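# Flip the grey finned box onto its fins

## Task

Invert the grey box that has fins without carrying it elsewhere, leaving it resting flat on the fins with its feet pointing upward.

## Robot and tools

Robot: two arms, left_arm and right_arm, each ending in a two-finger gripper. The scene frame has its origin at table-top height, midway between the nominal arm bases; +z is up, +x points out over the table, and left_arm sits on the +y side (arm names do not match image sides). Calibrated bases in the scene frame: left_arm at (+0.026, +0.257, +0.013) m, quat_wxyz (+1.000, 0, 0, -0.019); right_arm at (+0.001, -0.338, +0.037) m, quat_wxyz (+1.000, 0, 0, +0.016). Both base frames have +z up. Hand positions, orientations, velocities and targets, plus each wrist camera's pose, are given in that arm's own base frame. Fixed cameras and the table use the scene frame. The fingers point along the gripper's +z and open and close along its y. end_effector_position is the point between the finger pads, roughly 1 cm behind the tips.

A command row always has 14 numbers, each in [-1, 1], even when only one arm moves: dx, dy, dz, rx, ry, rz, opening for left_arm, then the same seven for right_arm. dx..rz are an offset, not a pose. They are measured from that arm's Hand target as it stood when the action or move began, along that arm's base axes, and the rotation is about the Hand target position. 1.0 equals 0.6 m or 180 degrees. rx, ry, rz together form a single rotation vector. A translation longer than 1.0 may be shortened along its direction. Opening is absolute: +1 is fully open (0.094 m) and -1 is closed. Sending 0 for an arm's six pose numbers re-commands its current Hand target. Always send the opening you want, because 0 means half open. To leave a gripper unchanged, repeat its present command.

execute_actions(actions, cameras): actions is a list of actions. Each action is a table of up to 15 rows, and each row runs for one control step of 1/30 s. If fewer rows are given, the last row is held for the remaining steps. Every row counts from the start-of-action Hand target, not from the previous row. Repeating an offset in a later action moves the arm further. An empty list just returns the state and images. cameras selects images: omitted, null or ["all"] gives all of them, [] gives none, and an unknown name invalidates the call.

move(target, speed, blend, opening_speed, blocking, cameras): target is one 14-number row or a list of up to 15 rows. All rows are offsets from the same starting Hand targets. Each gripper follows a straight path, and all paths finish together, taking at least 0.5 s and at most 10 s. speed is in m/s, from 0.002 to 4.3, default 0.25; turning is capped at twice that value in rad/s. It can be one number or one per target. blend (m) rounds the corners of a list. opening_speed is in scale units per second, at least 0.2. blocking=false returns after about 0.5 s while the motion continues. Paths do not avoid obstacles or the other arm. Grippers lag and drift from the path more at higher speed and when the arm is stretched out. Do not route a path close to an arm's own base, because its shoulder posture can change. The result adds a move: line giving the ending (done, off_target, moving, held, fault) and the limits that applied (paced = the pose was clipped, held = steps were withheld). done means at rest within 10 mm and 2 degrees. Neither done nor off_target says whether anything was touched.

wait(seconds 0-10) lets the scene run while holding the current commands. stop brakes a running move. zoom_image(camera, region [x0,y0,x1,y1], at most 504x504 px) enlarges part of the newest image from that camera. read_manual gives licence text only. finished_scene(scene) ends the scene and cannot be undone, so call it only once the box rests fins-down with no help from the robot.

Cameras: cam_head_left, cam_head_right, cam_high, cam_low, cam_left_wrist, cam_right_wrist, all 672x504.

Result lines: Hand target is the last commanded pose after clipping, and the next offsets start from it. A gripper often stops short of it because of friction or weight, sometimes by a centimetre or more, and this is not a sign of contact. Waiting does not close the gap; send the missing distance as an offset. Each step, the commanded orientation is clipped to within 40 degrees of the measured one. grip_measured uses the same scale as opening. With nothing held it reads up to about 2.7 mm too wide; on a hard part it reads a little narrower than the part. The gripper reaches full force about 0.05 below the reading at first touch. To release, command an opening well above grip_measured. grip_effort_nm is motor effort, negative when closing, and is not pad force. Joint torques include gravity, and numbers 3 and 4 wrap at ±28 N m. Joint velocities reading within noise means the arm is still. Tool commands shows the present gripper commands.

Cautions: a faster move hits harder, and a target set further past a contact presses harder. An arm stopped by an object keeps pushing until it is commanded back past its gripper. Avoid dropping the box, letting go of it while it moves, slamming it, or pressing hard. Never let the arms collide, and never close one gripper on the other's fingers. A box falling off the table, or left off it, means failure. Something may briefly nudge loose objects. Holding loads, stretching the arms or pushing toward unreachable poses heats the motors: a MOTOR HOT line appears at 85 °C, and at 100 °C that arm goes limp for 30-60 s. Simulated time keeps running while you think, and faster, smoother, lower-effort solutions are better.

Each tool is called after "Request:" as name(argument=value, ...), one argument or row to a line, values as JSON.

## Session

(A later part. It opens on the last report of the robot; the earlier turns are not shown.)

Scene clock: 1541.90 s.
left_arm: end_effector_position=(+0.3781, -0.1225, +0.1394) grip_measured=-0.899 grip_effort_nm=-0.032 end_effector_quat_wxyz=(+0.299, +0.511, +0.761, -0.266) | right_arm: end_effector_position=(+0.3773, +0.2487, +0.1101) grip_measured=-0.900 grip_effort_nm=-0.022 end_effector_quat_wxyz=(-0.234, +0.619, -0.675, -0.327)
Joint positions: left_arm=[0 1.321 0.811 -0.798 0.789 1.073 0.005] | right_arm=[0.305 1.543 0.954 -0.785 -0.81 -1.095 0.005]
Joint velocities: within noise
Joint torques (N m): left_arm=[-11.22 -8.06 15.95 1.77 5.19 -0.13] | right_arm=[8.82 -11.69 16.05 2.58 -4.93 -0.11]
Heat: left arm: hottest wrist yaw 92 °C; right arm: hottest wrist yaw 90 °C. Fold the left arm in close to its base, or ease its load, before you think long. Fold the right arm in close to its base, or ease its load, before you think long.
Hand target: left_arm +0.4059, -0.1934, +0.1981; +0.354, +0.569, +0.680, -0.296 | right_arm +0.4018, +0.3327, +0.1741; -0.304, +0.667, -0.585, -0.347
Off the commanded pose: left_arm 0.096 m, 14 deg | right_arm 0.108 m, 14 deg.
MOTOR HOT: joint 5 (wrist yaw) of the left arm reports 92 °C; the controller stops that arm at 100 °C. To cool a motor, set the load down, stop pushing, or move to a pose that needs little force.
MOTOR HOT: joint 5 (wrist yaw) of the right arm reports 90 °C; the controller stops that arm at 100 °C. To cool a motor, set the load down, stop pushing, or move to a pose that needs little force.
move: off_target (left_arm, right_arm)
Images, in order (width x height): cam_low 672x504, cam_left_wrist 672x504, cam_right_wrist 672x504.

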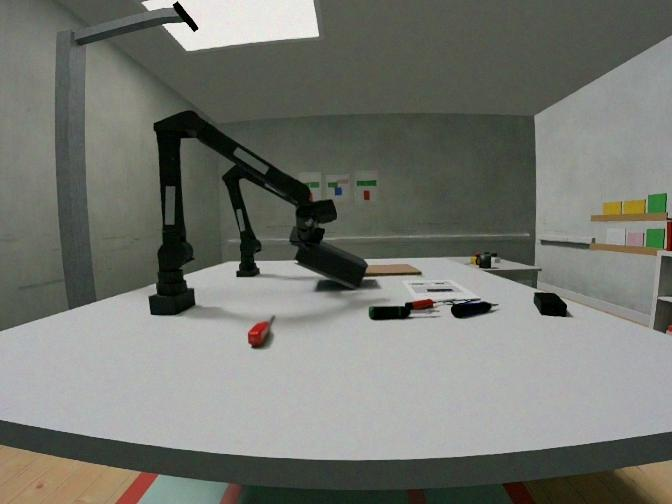

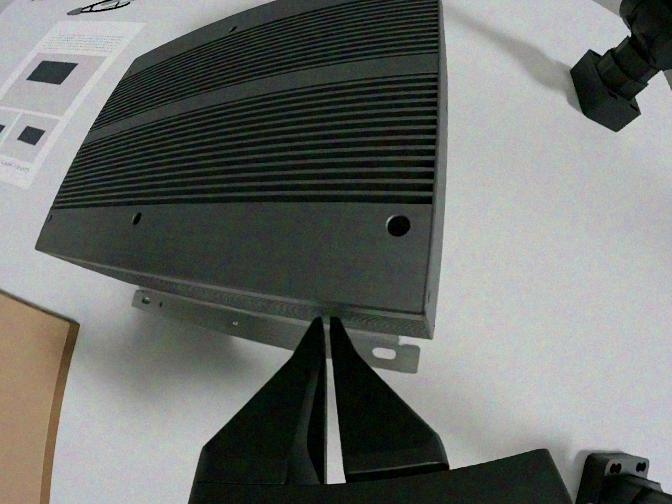

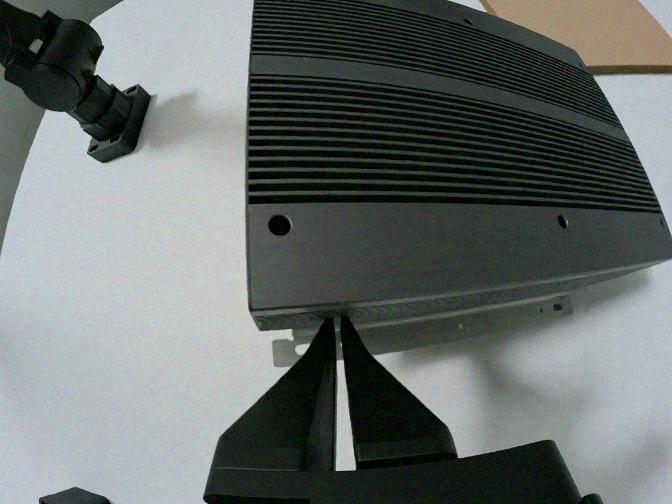

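Request:
move(
  target=[
    [0.110,0.018,0.027,0,0,0,-0.9,0.111,0.015,0.027,0,0,0,-0.9],
    [0.204,0.034,0.045,0,0,0,-0.9,0.205,0.027,0.045,0,0,0,-0.9],
    [0.296,0.05,0.03,0,0,0,-0.9,0.297,0.039,0.03,0,0,0,-0.9],
  ],
  speed=0.07,
  blend=0.02,
  cameras=["cam_low","cam_left_wrist","cam_right_wrist"],
)

Request:
zoom_image(
  camera="cam_low",
  region=[240, 210, 430, 330],
)

Scene clock: 1595.33 s.
left_arm: end_effector_position=(+0.1539, -0.1592, +0.0151) grip_measured=-0.871 grip_effort_nm=0.022 end_effector_quat_wxyz=(+0.523, +0.486, +0.521, -0.469) | right_arm: end_effector_position=(+0.3751, +0.3213, +0.1657) grip_measured=-0.900 grip_effort_nm=-0.022 end_effector_quat_wxyz=(-0.286, +0.666, -0.588, -0.359)
Joint positions: left_arm=[0.09 1.9 0.144 0.195 1.557 1.581 0.006] | right_arm=[0.431 1.535 1.054 -0.747 -0.91 -1.095 0.005]
Joint velocities: within noise
Joint torques (N m): left_arm=[-0.73 0.85 0.31 0.35 0.06 -0.19] | right_arm=[-1.26 -12.1 9.2 1.48 -0.64 -0.08]
Heat: left arm: hottest wrist yaw 54 °C; right arm: hottest wrist yaw 52 °C.
Hand target: left_arm +0.1539, -0.1592, +0.0151; +0.523, +0.486, +0.521, -0.469 (not the last commanded pose) | right_arm +0.3874, +0.3212, +0.1772; -0.302, +0.667, -0.583, -0.351 (not the last commanded pose)
Tool commands: left_gripper/opening=-0.870835 right_gripper/opening=-0.9
Off the commanded pose: right_arm 0.210 m, 3 deg.
OVER-TEMPERATURE FAULT: MOTORS OFF. Before this call, joint 5 (wrist yaw) of the left arm reached 100 °C. The left arm is limp: it may fall or be pushed, and its gripper may let go. The left arm ran none of this call's commands. In this call the stop used 78 of the actions that the scene allows. The stop still runs: until a result tells its end, the left arm, its gripper or tool too, takes no command.
MOTOR HOT: cleared for the motors of the right arm.
move: fault (left_arm), off_target (right_arm; braked at the fault stop of left_arm); path passed 0 of 3 targets
Images, in order (width x height): cam_low 672x504, cam_left_wrist 672x504, cam_right_wrist 672x504.

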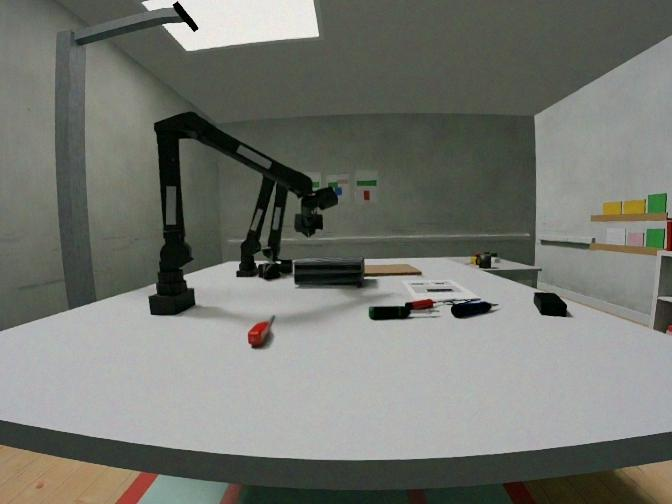

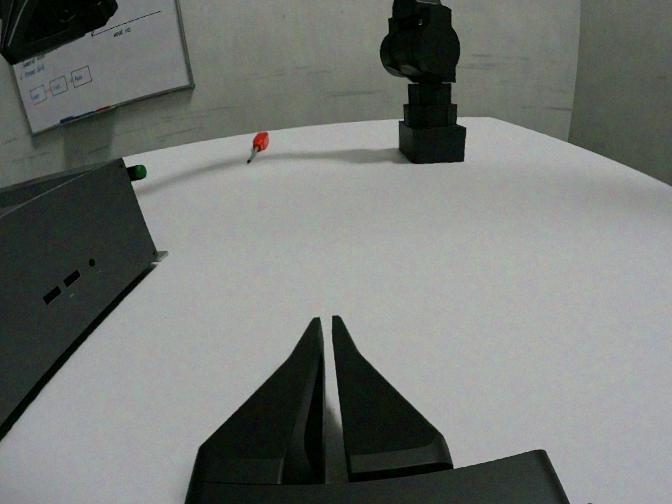

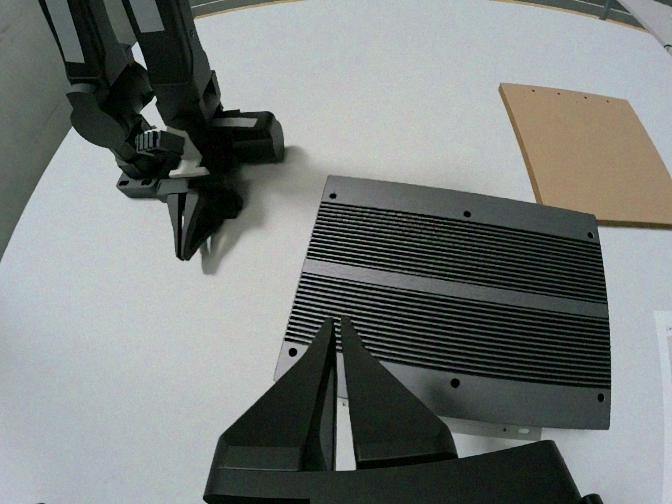

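Scaled by 2.653.

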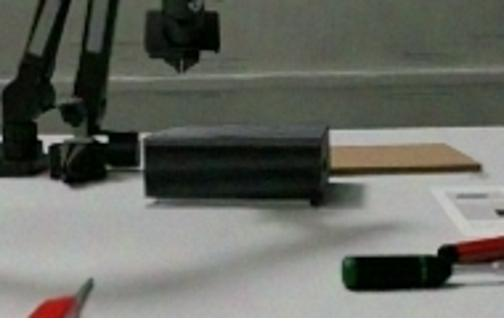

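Request:
wait(
  seconds=10,
  cameras=["cam_head_left","cam_high","cam_right_wrist"],
)

Request:
zoom_image(
  camera="cam_head_left",
  region=[200, 200, 440, 380],
)

Scene clock: 1615.87 s.
left_arm: end_effector_position=(+0.1536, -0.1592, +0.0165) grip_measured=-0.871 grip_effort_nm=0.022 end_effector_quat_wxyz=(+0.525, +0.487, +0.519, -0.467) | right_arm: end_effector_position=(+0.3751, +0.3213, +0.1657) grip_measured=-0.900 grip_effort_nm=-0.022 end_effector_quat_wxyz=(-0.286, +0.666, -0.588, -0.359)
Joint positions: left_arm=[0.09 1.892 0.142 0.195 1.558 1.581 0.006] | right_arm=[0.431 1.535 1.054 -0.747 -0.91 -1.095 0.005]
Joint velocities: within noise
Joint torques (N m): left_arm=[-0.73 -4.25 -0.76 0.64 0.71 -0.2] | right_arm=[-1.2 -11.63 9.2 1.22 -0.67 -0.08]
Heat: left arm: hottest wrist yaw 50 °C; right arm: hottest wrist yaw 48 °C.
Hand target: left_arm +0.1541, -0.1592, +0.0151; +0.523, +0.486, +0.521, -0.468 (not the last commanded pose) | right_arm +0.3874, +0.3212, +0.1772; -0.302, +0.667, -0.583, -0.351 (not the last commanded pose)
Tool commands: left_gripper/opening=-0.870835 right_gripper/opening=-0.9
Off the commanded pose: right_arm 0.210 m, 3 deg.
OVER-TEMPERATURE FAULT: MOTORS OFF. As an earlier result told, joint 5 (wrist yaw) of the left arm reached 100 °C; the stop lasted 54 seconds. In this call the stop used none of the actions that the scene allows. The left arm's motors are on again: the left arm and its gripper hold where the fault left them. Its gripper does not squeeze until you command it. The left arm accepts commands again.
wait: 10.00 s; at rest from the start
Images, in order (width x height): cam_head_left 672x504, cam_high 672x504, cam_right_wrist 672x504.

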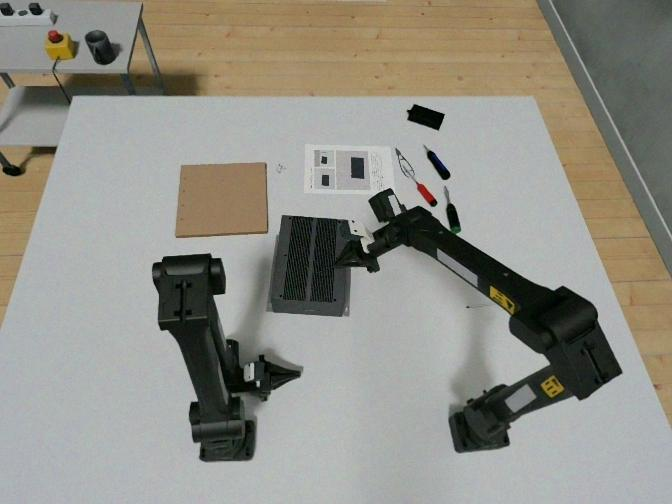

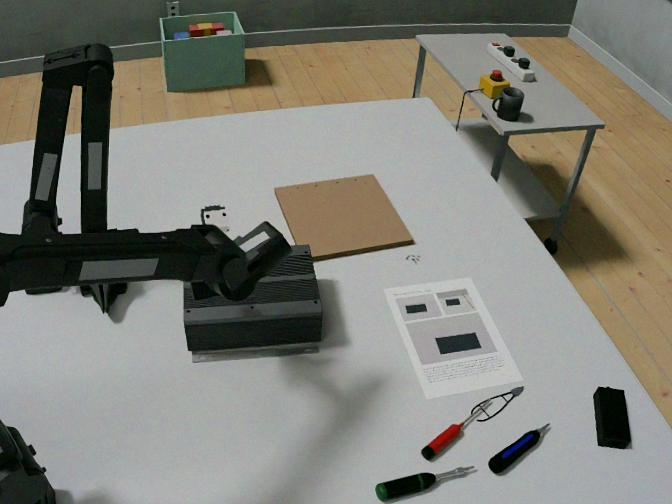

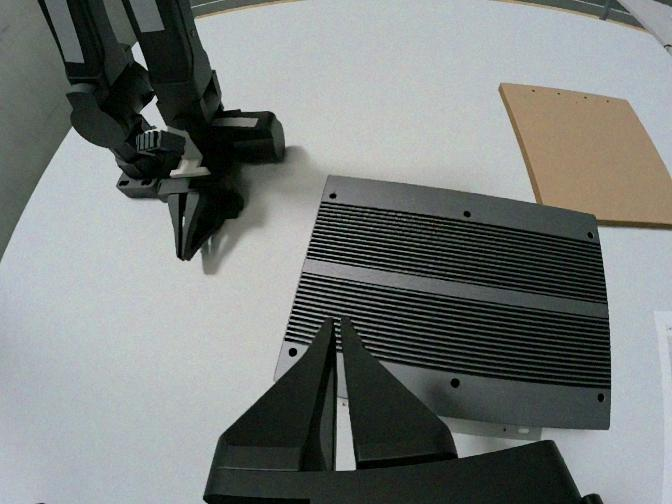

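Scaled by 2.100.

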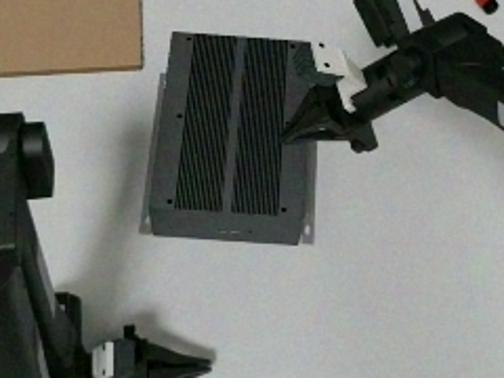

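Request:
move(
  target=[
    [0.243,0.265,0.308,0.05,0.004,-0.022,-0.9,-0.046,-0.152,0.005,0.04,0,-0.04,-0.9],
    [0.407,0.265,0.225,0.106,0.009,-0.0435,-0.9,-0.046,-0.152,-0.1,0.083,-0.001,-0.082,-0.9],
    [0.406,0.224,0.067,0.106,0.009,-0.0435,-0.9,-0.039,-0.133,-0.257,0.083,-0.001,-0.082,-0.9],
  ],
  speed=0.15,
  blend=0.03,
)

Scene clock: 1695.00 s.
left_arm: end_effector_position=(+0.3902, -0.0244, +0.0578) grip_measured=-0.897 grip_effort_nm=-0.115 end_effector_quat_wxyz=(+0.386, +0.561, +0.631, -0.371) | right_arm: end_effector_position=(+0.3662, +0.2361, +0.0254) grip_measured=-0.900 grip_effort_nm=-0.017 end_effector_quat_wxyz=(+0.432, -0.541, +0.615, +0.379)
Joint positions: left_arm=[0.334 1.817 0.976 -1.219 1.066 2.08 0.005] | right_arm=[0.217 1.752 0.574 0.361 -1.085 -0.757 0.005]
Joint velocities: within noise
Joint torques (N m): left_arm=[-1.67 -9.82 7.35 -0.76 0.5 -0.09] | right_arm=[0.91 -9.64 3.69 1.98 -0.39 0.03]
Heat: left arm: hottest wrist yaw 40 °C; right arm: hottest elbow 43 °C.
Hand target: left_arm +0.3977, -0.0247, +0.0551; +0.395, +0.593, +0.564, -0.417 | right_arm +0.3638, +0.2415, +0.0229; +0.429, -0.543, +0.613, +0.381
Off the commanded pose: left_arm 0.008 m, 10 deg | right_arm 0.006 m, 1 deg.
joint sent to its limit (left arm) — joint 6 (wrist roll), upper limit. The joint targets are off in orientation, not in position.
move: off_target (left_arm)

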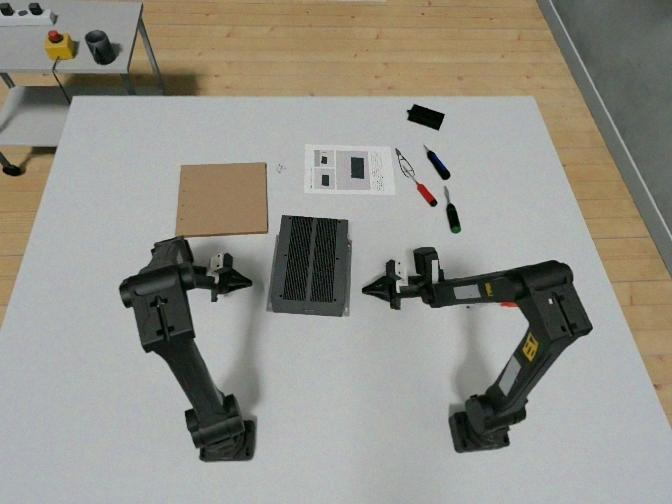

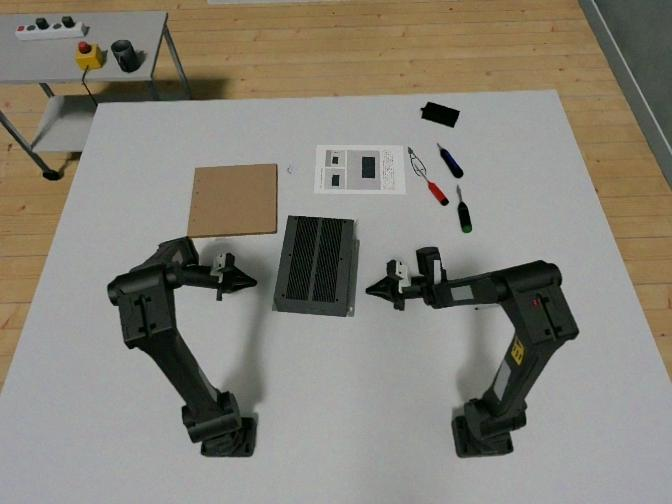

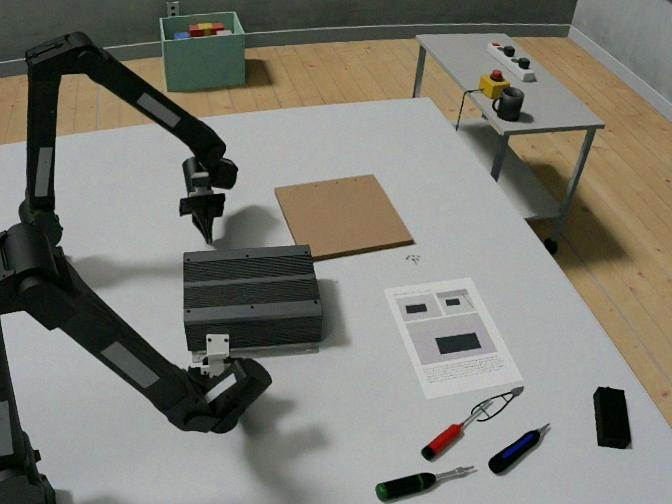

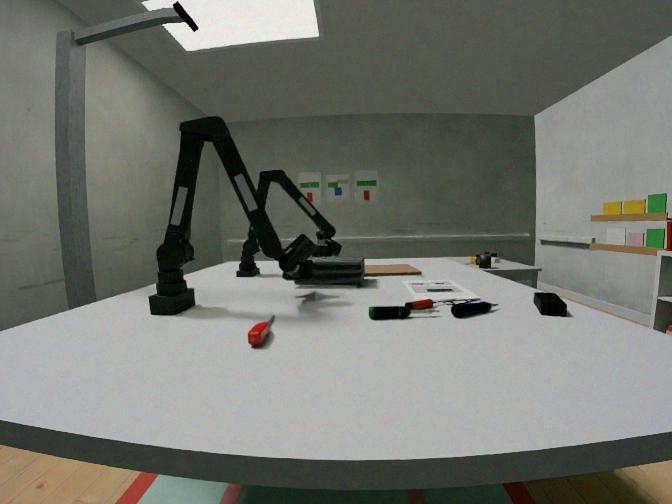

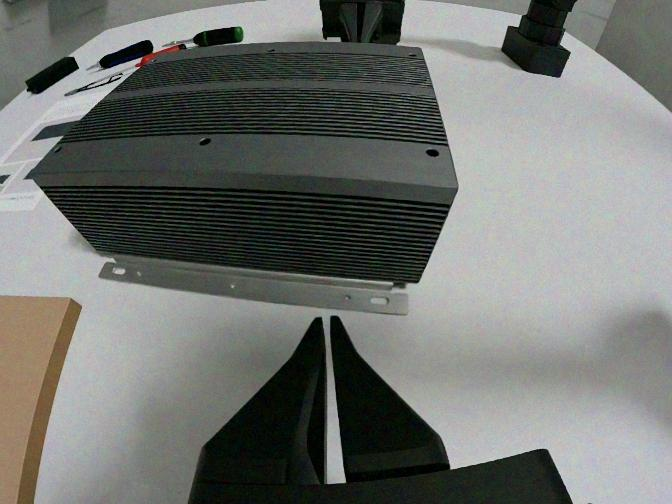

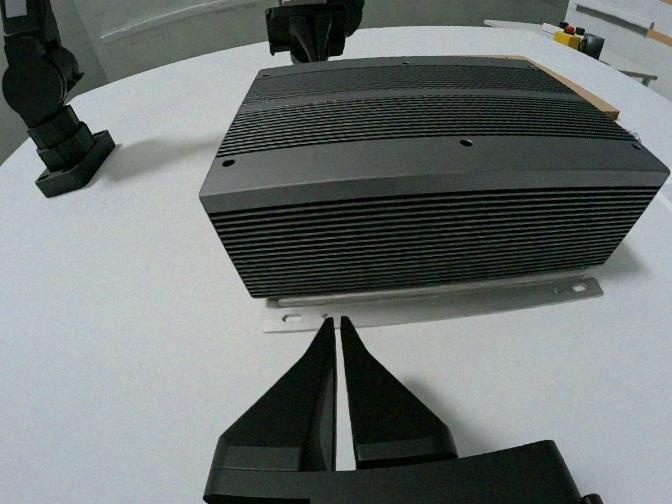

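Request:
move(
  target=[
    [-0.004,-0.075,0,0,0,0,-0.9,0.009,0.0745,0,0,0,0,-0.9],
    [0.007,-0.184,0.05,0,0,0,-0.9,0.0385,0.18,0.05,0,0,0,-0.9],
    [0.0735,-0.1957,0.178,0,0,0,-0.9,0.1057,0.1803,0.178,0,0,0,-0.9],
    [0.1185,-0.198,0.207,0,0,0,-0.9,0.1503,0.175,0.207,0,0,0,-0.9],
    [0.162,-0.2,0.225,0,0,0,-0.9,0.1935,0.1697,0.225,0,0,0,-0.9],
    [0.225,-0.2035,0.242,0,0,0,-0.9,0.2563,0.1622,0.242,0,0,0,-0.9],
    [0.283,-0.2063,0.257,0,0,0,-0.9,0.3142,0.1552,0.257,0,0,0,-0.9],
    [0.343,-0.2093,0.26,0,0,0,-0.9,0.3738,0.148,0.26,0,0,0,-0.9],
    [0.3815,-0.2113,0.257,0,0,0,-0.9,0.4118,0.1433,0.257,0,0,0,-0.9],
    [0.4065,-0.2127,0.25,0,0,0,-0.9,0.4367,0.1403,0.25,0,0,0,-0.9],
    [0.41,-0.146,0.25,0,0,0,-0.9,0.4287,0.0742,0.25,0,0,0,-0.9],
  ],
  speed=0.055,
  blend=0.01,
)

Request:
zoom_image(
  camera="cam_low",
  region=[240, 210, 430, 330],
)

Scene clock: 1755.57 s.
left_arm: end_effector_position=(+0.6321, -0.1151, +0.2132) grip_measured=-0.898 grip_effort_nm=-0.090 end_effector_quat_wxyz=(+0.398, +0.587, +0.571, -0.413) | right_arm: end_effector_position=(+0.6103, +0.2903, +0.1569) grip_measured=-0.900 grip_effort_nm=-0.022 end_effector_quat_wxyz=(+0.416, -0.539, +0.620, +0.389)
Joint positions: left_arm=[0.073 2.142 1.96 -1.669 1.207 1.866 0.005] | right_arm=[0.217 1.95 1.45 -0.374 -1.095 -0.778 0.005]
Joint velocities: within noise
Joint torques (N m): left_arm=[-0.5 -17.2 11.48 -0.24 0.58 -0.08] | right_arm=[-1.38 -18.49 9.89 1.17 -0.72 -0.13]
Heat: left arm: hottest elbow 42 °C; right arm: hottest elbow 39 °C.
Hand target: left_arm +0.6437, -0.1122, +0.2051; +0.395, +0.593, +0.564, -0.417 | right_arm +0.6212, +0.2859, +0.1729; +0.429, -0.543, +0.613, +0.381
Off the commanded pose: left_arm 0.014 m, 1 deg | right_arm 0.020 m, 2 deg.
joint sent to its limit (left arm) — joint 4 (wrist pitch), lower limit. The joint targets still meet the commanded pose.
move: off_target (left_arm, right_arm); blend cut to 0.0078 m at target 9, 0.0078 m at target 10

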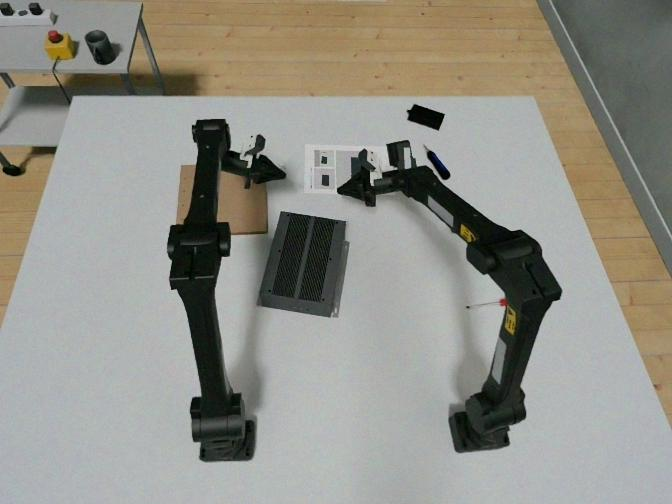

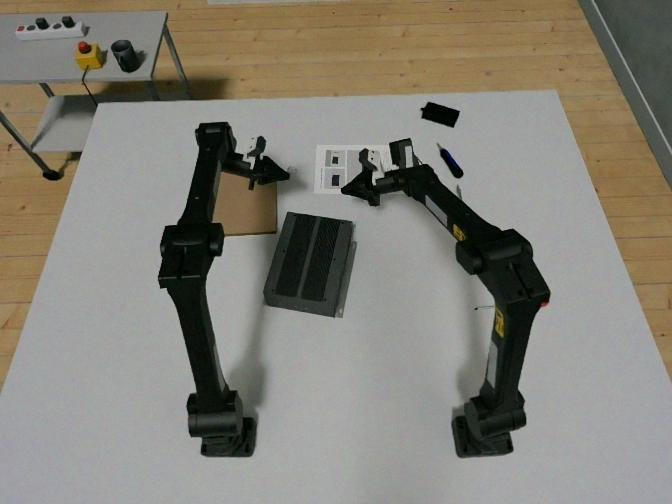

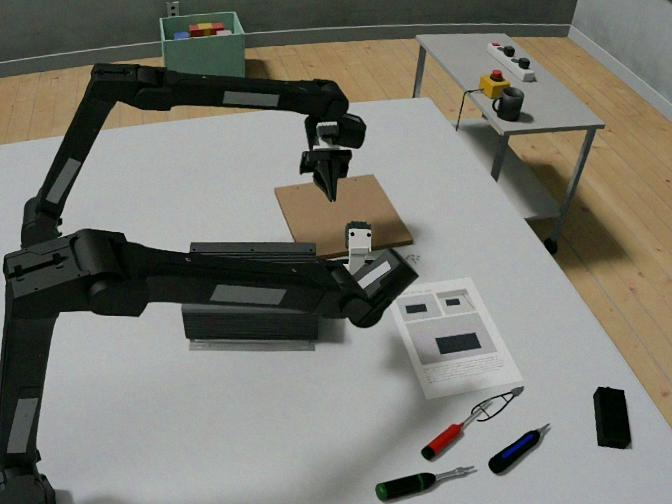

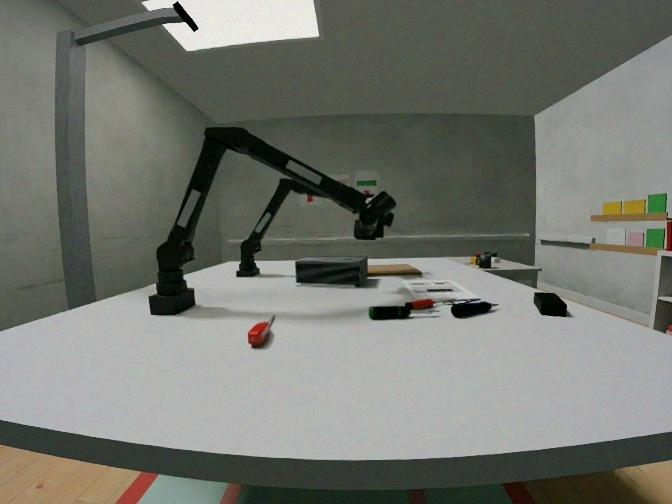

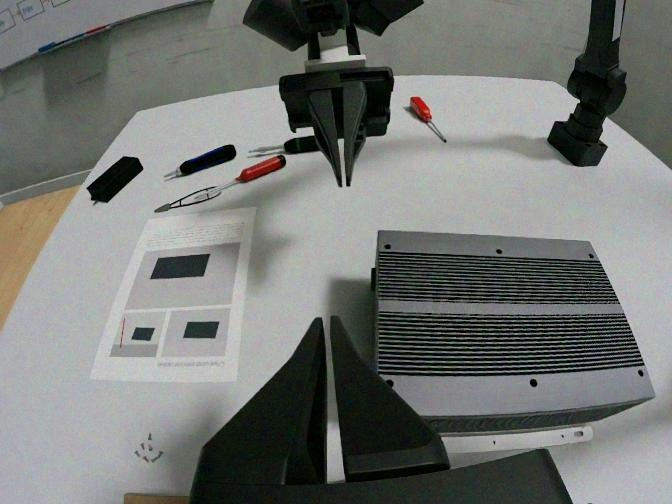

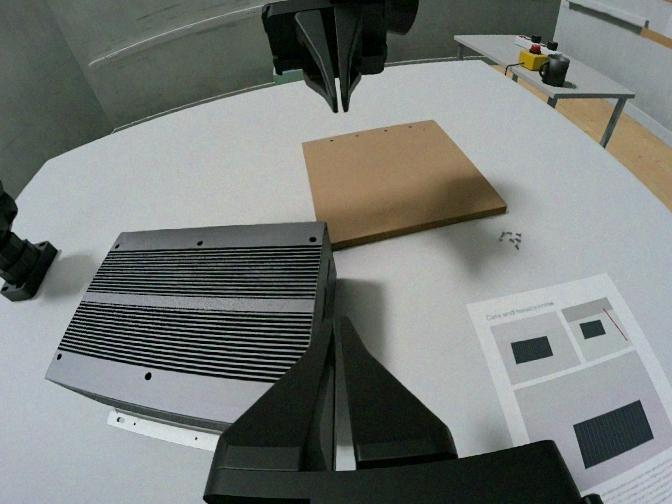

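Scaled by 2.653.

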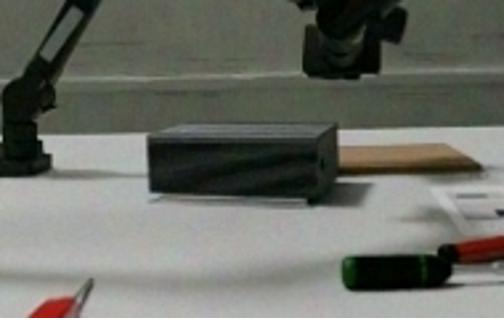

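Request:
move(
  target=[-0.41,0.187,-0.04,0,0,0,-0.9,-0.435,-0.093,0.012,0,0,0,-0.9],
  speed=0.25,
  cameras=["cam_head_left","cam_left_wrist","cam_right_wrist"],
)

Request:
zoom_image(
  camera="cam_head_left",
  region=[200, 190, 440, 370],
)

Scene clock: 1777.37 s.
left_arm: end_effector_position=(+0.3992, -0.0027, +0.1784) grip_measured=-0.898 grip_effort_nm=-0.095 end_effector_quat_wxyz=(+0.370, +0.551, +0.649, -0.373) | right_arm: end_effector_position=(+0.3560, +0.2346, +0.1744) grip_measured=-0.900 grip_effort_nm=-0.017 end_effector_quat_wxyz=(+0.421, -0.546, +0.613, +0.386)
Joint positions: left_arm=[0.372 1.645 1.144 -1.594 1.026 2.081 0.005] | right_arm=[0.217 1.31 0.687 -0.249 -1.098 -0.799 0.005]
Joint velocities: within noise
Joint torques (N m): left_arm=[-0.26 -12.4 6.45 0.03 0.48 -0.06] | right_arm=[-1.96 -7.71 7.17 1.85 -0.68 0.01]
Heat: left arm: hottest elbow 43 °C; right arm: hottest elbow 40 °C.
Hand target: left_arm +0.3977, +0.0000, +0.1811; +0.395, +0.593, +0.564, -0.417 | right_arm +0.3600, +0.2301, +0.1801; +0.429, -0.543, +0.613, +0.381
Off the commanded pose: left_arm 0.004 m, 12 deg | right_arm 0.008 m, 1 deg.
joint sent to its limit (left arm) — joint 6 (wrist roll), upper limit. The joint targets are off in orientation, not in position.
move: off_target (left_arm)
Images, in order (width x height): cam_head_left 672x504, cam_left_wrist 672x504, cam_right_wrist 672x504.

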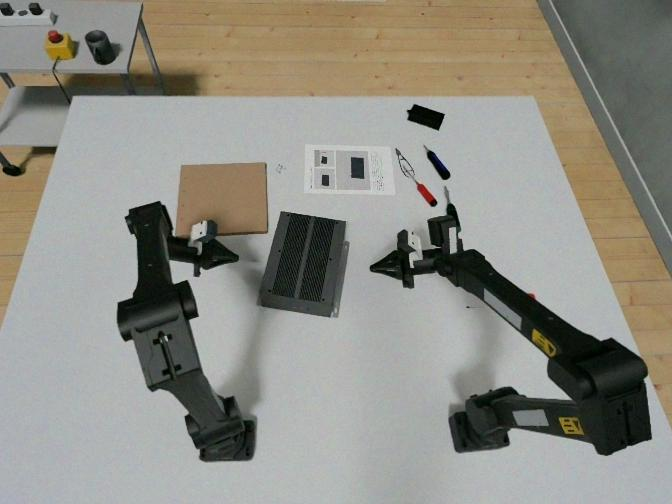

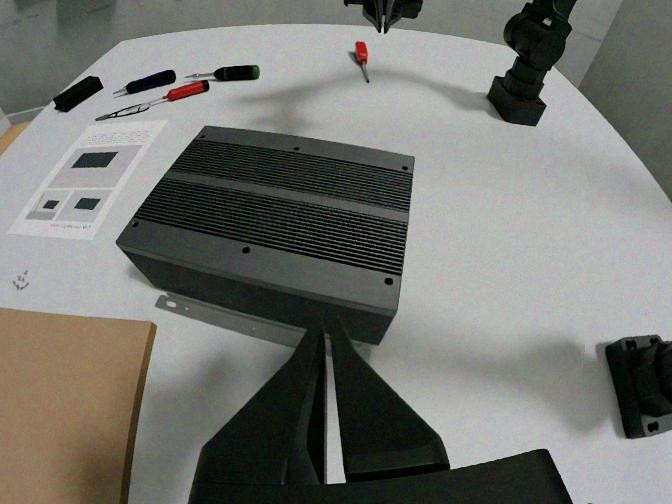

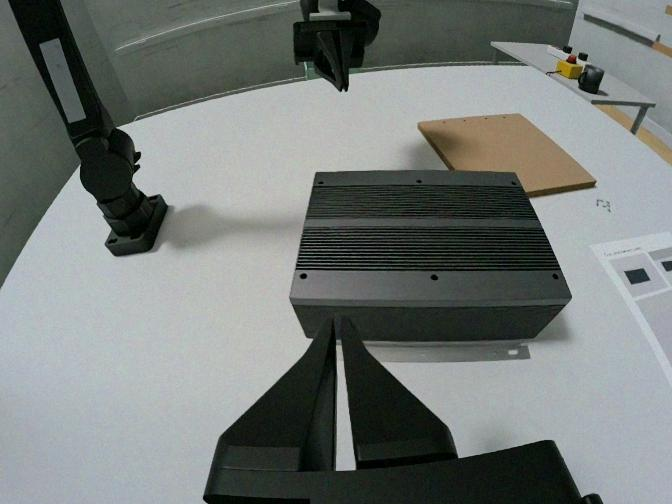

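Scaled by 2.100.

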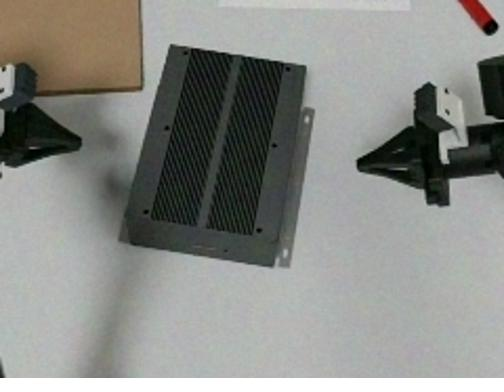

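Request:
move(
  target=[0.031,-0.012,-0.21,0.0444,-0.005,-0.03,-0.9,-0.005,0.055,-0.262,-0.0439,0.007,-0.03,-0.9],
  speed=0.12,
  cameras=["cam_left_wrist","cam_right_wrist"],
)

Request:
zoom_image(
  camera="cam_right_wrist",
  region=[200, 200, 500, 400],
)

Scene clock: 1840.07 s.
left_arm: end_effector_position=(+0.4165, -0.0041, +0.0659) grip_measured=-0.898 grip_effort_nm=-0.095 end_effector_quat_wxyz=(+0.324, +0.614, +0.634, -0.341) | right_arm: end_effector_position=(+0.3584, +0.2578, +0.0244) grip_measured=-0.900 grip_effort_nm=-0.017 end_effector_quat_wxyz=(+0.402, -0.536, +0.669, +0.322)
Joint positions: left_arm=[0.321 1.83 1.114 -1.306 0.903 2.081 0.005] | right_arm=[0.327 1.662 0.545 0.32 -0.853 -0.656 0.005]
Joint velocities: within noise
Joint torques (N m): left_arm=[-1.61 -10.93 5.89 0.21 0.47 -0.06] | right_arm=[0.38 -8.23 4.31 2.25 -0.28 0.03]
Heat: left arm: hottest elbow 42 °C; right arm: hottest elbow 39 °C.
Hand target: left_arm +0.4163, -0.0073, +0.0551; +0.337, +0.648, +0.560, -0.390 | right_arm +0.3571, +0.2631, +0.0230; +0.402, -0.538, +0.667, +0.324
Off the commanded pose: left_arm 0.011 m, 11 deg | right_arm 0.006 m, 0 deg.
joint sent to its limit (left arm) — joint 6 (wrist roll), upper limit. The joint targets are off in orientation, not in position.
move: off_target (left_arm)
Images, in order (width x height): cam_left_wrist 672x504, cam_right_wrist 672x504.

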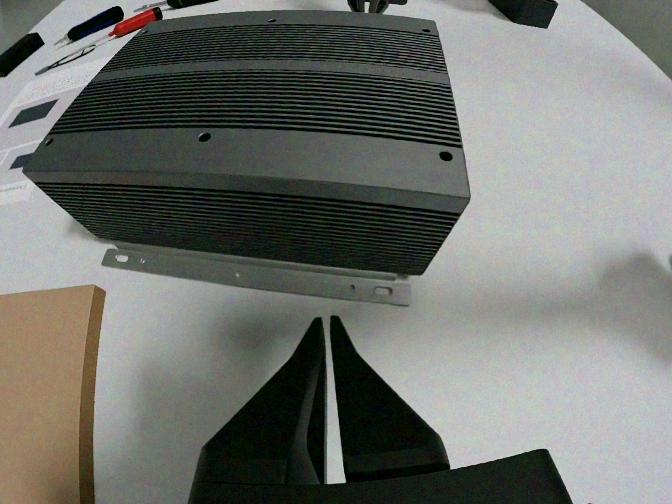

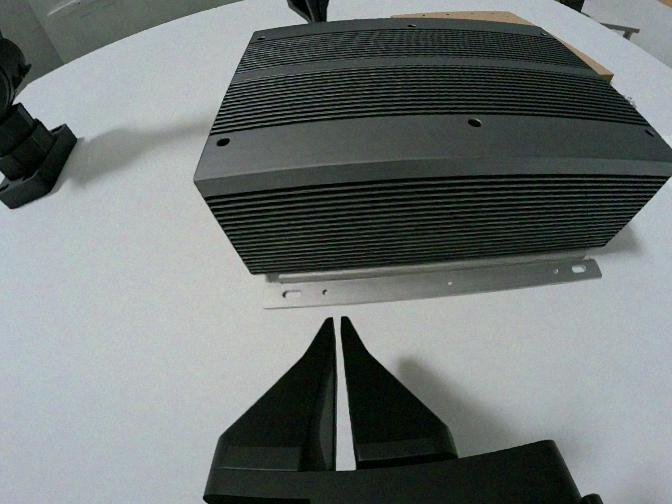

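Scaled by 1.680 from the camera's 672x504 image, which has a finer 960x720 frame.

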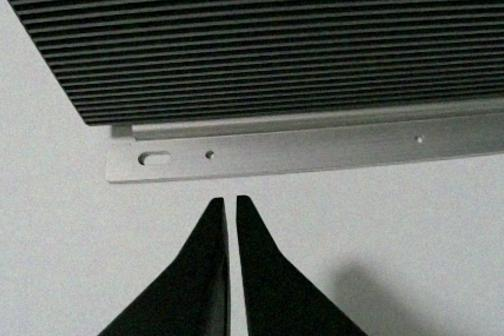

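Request:
move(
  target=[-0.034,-0.231,0.08,0,0,0,-0.9,0.05,0.228,0.08,0,0,0,-0.9],
  speed=0.06,
  cameras=["cam_left_wrist","cam_right_wrist"],
)

Request:
zoom_image(
  camera="cam_right_wrist",
  region=[200, 200, 500, 400],
)

Scene clock: 1849.63 s.
left_arm: end_effector_position=(+0.4097, -0.0606, +0.0733) grip_measured=-0.898 grip_effort_nm=-0.095 end_effector_quat_wxyz=(+0.335, +0.626, +0.613, -0.348) | right_arm: end_effector_position=(+0.3617, +0.3132, +0.0332) grip_measured=-0.900 grip_effort_nm=-0.017 end_effector_quat_wxyz=(+0.361, -0.494, +0.729, +0.306)
Joint positions: left_arm=[0.203 1.768 1.04 -1.192 0.967 1.979 0.005] | right_arm=[0.498 1.633 0.616 0.258 -0.641 -0.409 0.005]
Joint velocities: within noise
Joint torques (N m): left_arm=[-14.74 -15.62 4.63 -1.25 4 -0.42] | right_arm=[9 -8.35 15.35 3.03 -0.55 0.05]
Heat: left arm: hottest elbow 41 °C; right arm: hottest elbow 39 °C.
Hand target: left_arm +0.3960, -0.1458, +0.1032; +0.337, +0.648, +0.560, -0.390 | right_arm +0.3873, +0.3998, +0.0709; +0.402, -0.537, +0.667, +0.323
Off the commanded pose: left_arm 0.091 m, 8 deg | right_arm 0.098 m, 10 deg.
move: off_target (left_arm, right_arm)
Images, in order (width x height): cam_left_wrist 672x504, cam_right_wrist 672x504.

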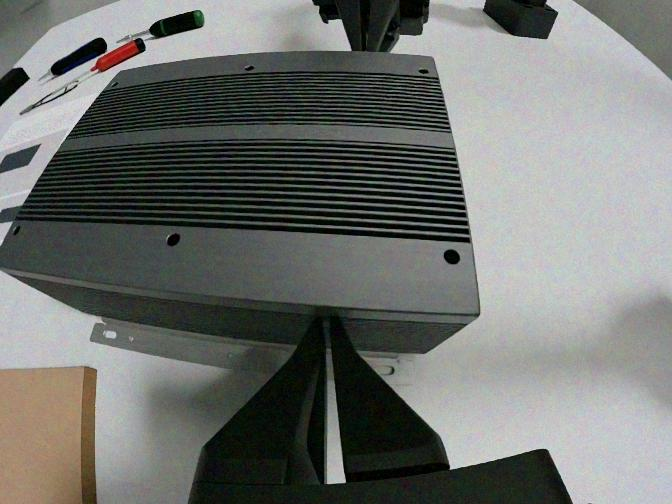

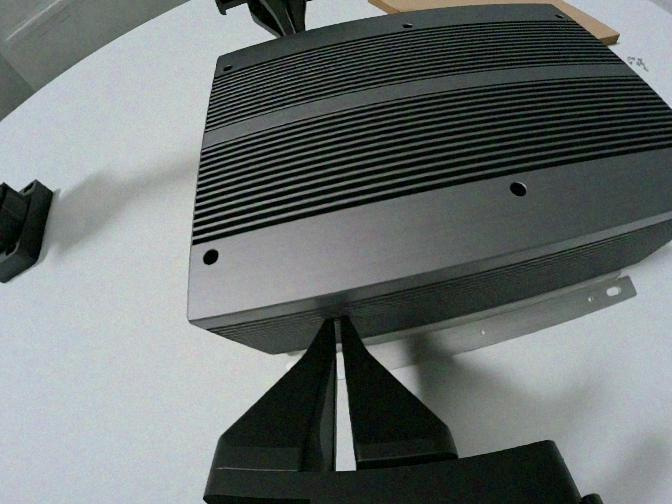

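Scaled by 1.680 from the camera's 672x504 image, which has a finer 960x720 frame.

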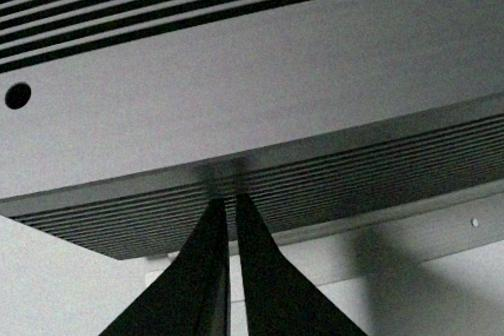

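Request:
move(
  target=[0.033,-0.005,0.067,0,0,0,-0.9,0.033,-0.007,0.067,0,0,0,-0.9],
  speed=0.04,
  cameras=["cam_low","cam_left_wrist","cam_right_wrist"],
)

Request:
zoom_image(
  camera="cam_low",
  region=[260, 220, 400, 310],
)

Scene clock: 1857.00 s.
left_arm: end_effector_position=(+0.4261, -0.0661, +0.0903) grip_measured=-0.898 grip_effort_nm=-0.071 end_effector_quat_wxyz=(+0.332, +0.627, +0.613, -0.348) | right_arm: end_effector_position=(+0.3632, +0.3142, +0.0351) grip_measured=-0.900 grip_effort_nm=-0.017 end_effector_quat_wxyz=(+0.317, -0.493, +0.751, +0.305)
Joint positions: left_arm=[0.182 1.766 1.1 -1.231 0.968 1.948 0.005] | right_arm=[0.501 1.616 0.674 0.078 -0.633 -0.42 0.005]
Joint velocities: within noise
Joint torques (N m): left_arm=[-13.98 -18.02 7.5 -3.06 4.13 -0.42] | right_arm=[5.71 -12.63 16.28 3.99 -2.09 -0.13]
Heat: left arm: hottest wrist yaw 42 °C; right arm: hottest elbow 42 °C.
Hand target: left_arm +0.4157, -0.1488, +0.1433; +0.337, +0.648, +0.560, -0.390 | right_arm +0.4070, +0.3956, +0.1110; +0.402, -0.537, +0.667, +0.323
Off the commanded pose: left_arm 0.099 m, 8 deg | right_arm 0.120 m, 15 deg.
move: off_target (left_arm, right_arm)
Images, in order (width x height): cam_low 672x504, cam_left_wrist 672x504, cam_right_wrist 672x504.

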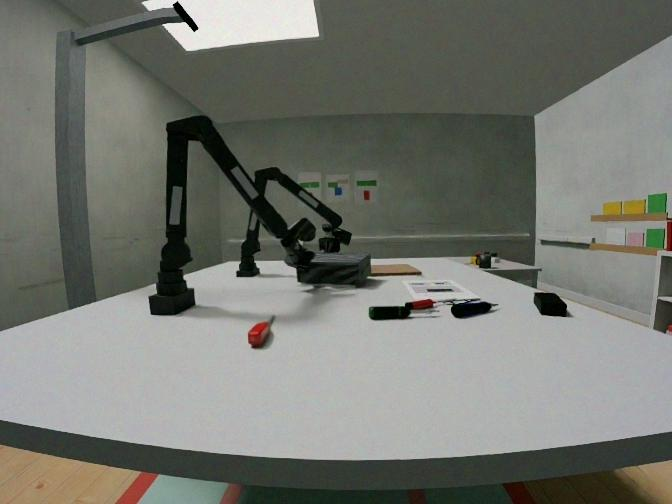

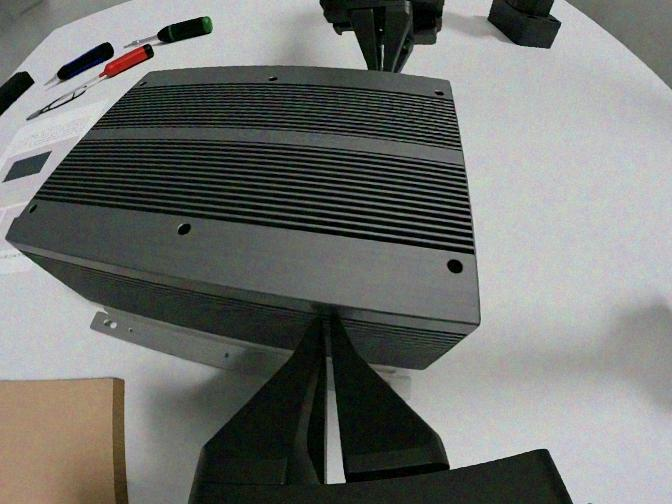

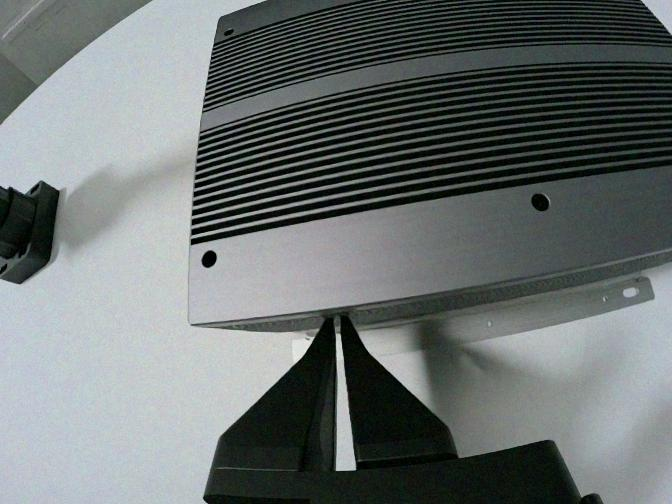

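Scaled by 3.600.

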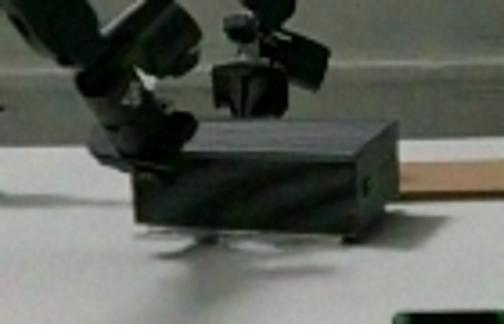

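Request:
move(
  target=[0.01,-0.005,0.035,0,0,0,-0.9,0.02,0.0,0.085,0,0,0,-0.9],
  speed=0.04,
  cameras=["cam_low","cam_left_wrist","cam_right_wrist"],
)

Request:
zoom_image(
  camera="cam_low",
  region=[260, 220, 400, 310],
)

Scene clock: 1865.40 s.
left_arm: end_effector_position=(+0.4093, -0.1530, +0.1504) grip_measured=-0.898 grip_effort_nm=-0.066 end_effector_quat_wxyz=(+0.328, +0.647, +0.561, -0.400) | right_arm: end_effector_position=(+0.4075, +0.3849, +0.1463) grip_measured=-0.900 grip_effort_nm=-0.012 end_effector_quat_wxyz=(+0.388, -0.532, +0.678, +0.327)
Joint positions: left_arm=[-0.006 1.679 1.133 -1.323 1.062 1.883 0.005] | right_arm=[0.564 1.56 0.901 -0.015 -0.678 -0.429 0.005]
Joint velocities: within noise
Joint torques (N m): left_arm=[-0.5 -12.69 9.77 -0.25 0.79 -0.36] | right_arm=[0.09 -10.87 10.67 1.51 -0.26 -0.16]
Heat: left arm: hottest wrist yaw 49 °C; right arm: hottest elbow 48 °C.
Hand target: left_arm +0.4217, -0.1519, +0.1643; +0.337, +0.648, +0.560, -0.390 | right_arm +0.4191, +0.3956, +0.1622; +0.402, -0.537, +0.667, +0.323
Off the commanded pose: left_arm 0.019 m, 2 deg | right_arm 0.022 m, 2 deg.
move: off_target (left_arm, right_arm)
Images, in order (width x height): cam_low 672x504, cam_left_wrist 672x504, cam_right_wrist 672x504.

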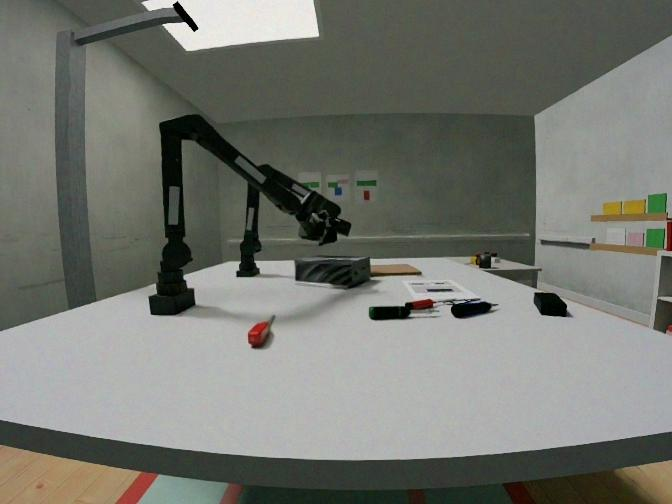

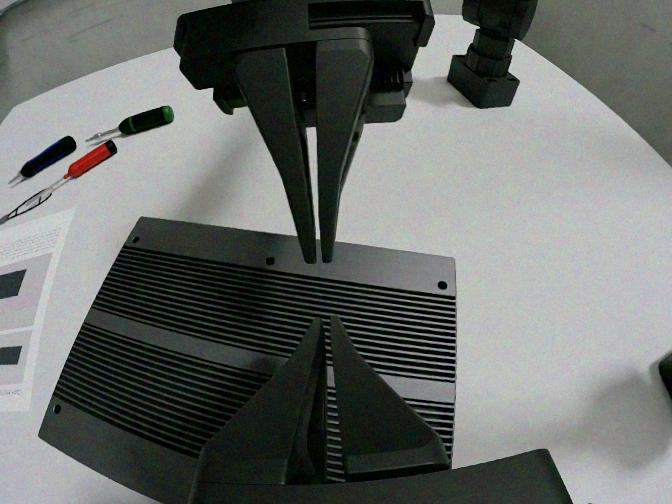

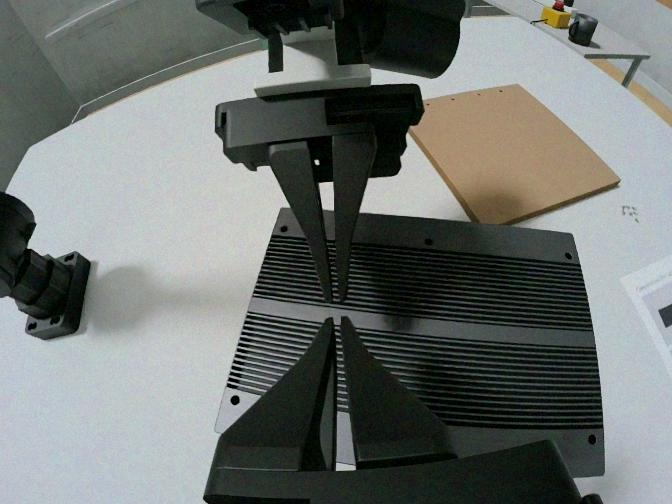

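Scaled by 3.600.

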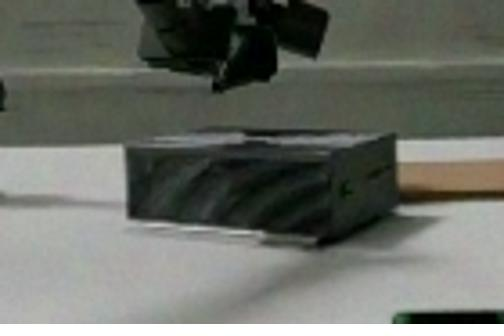

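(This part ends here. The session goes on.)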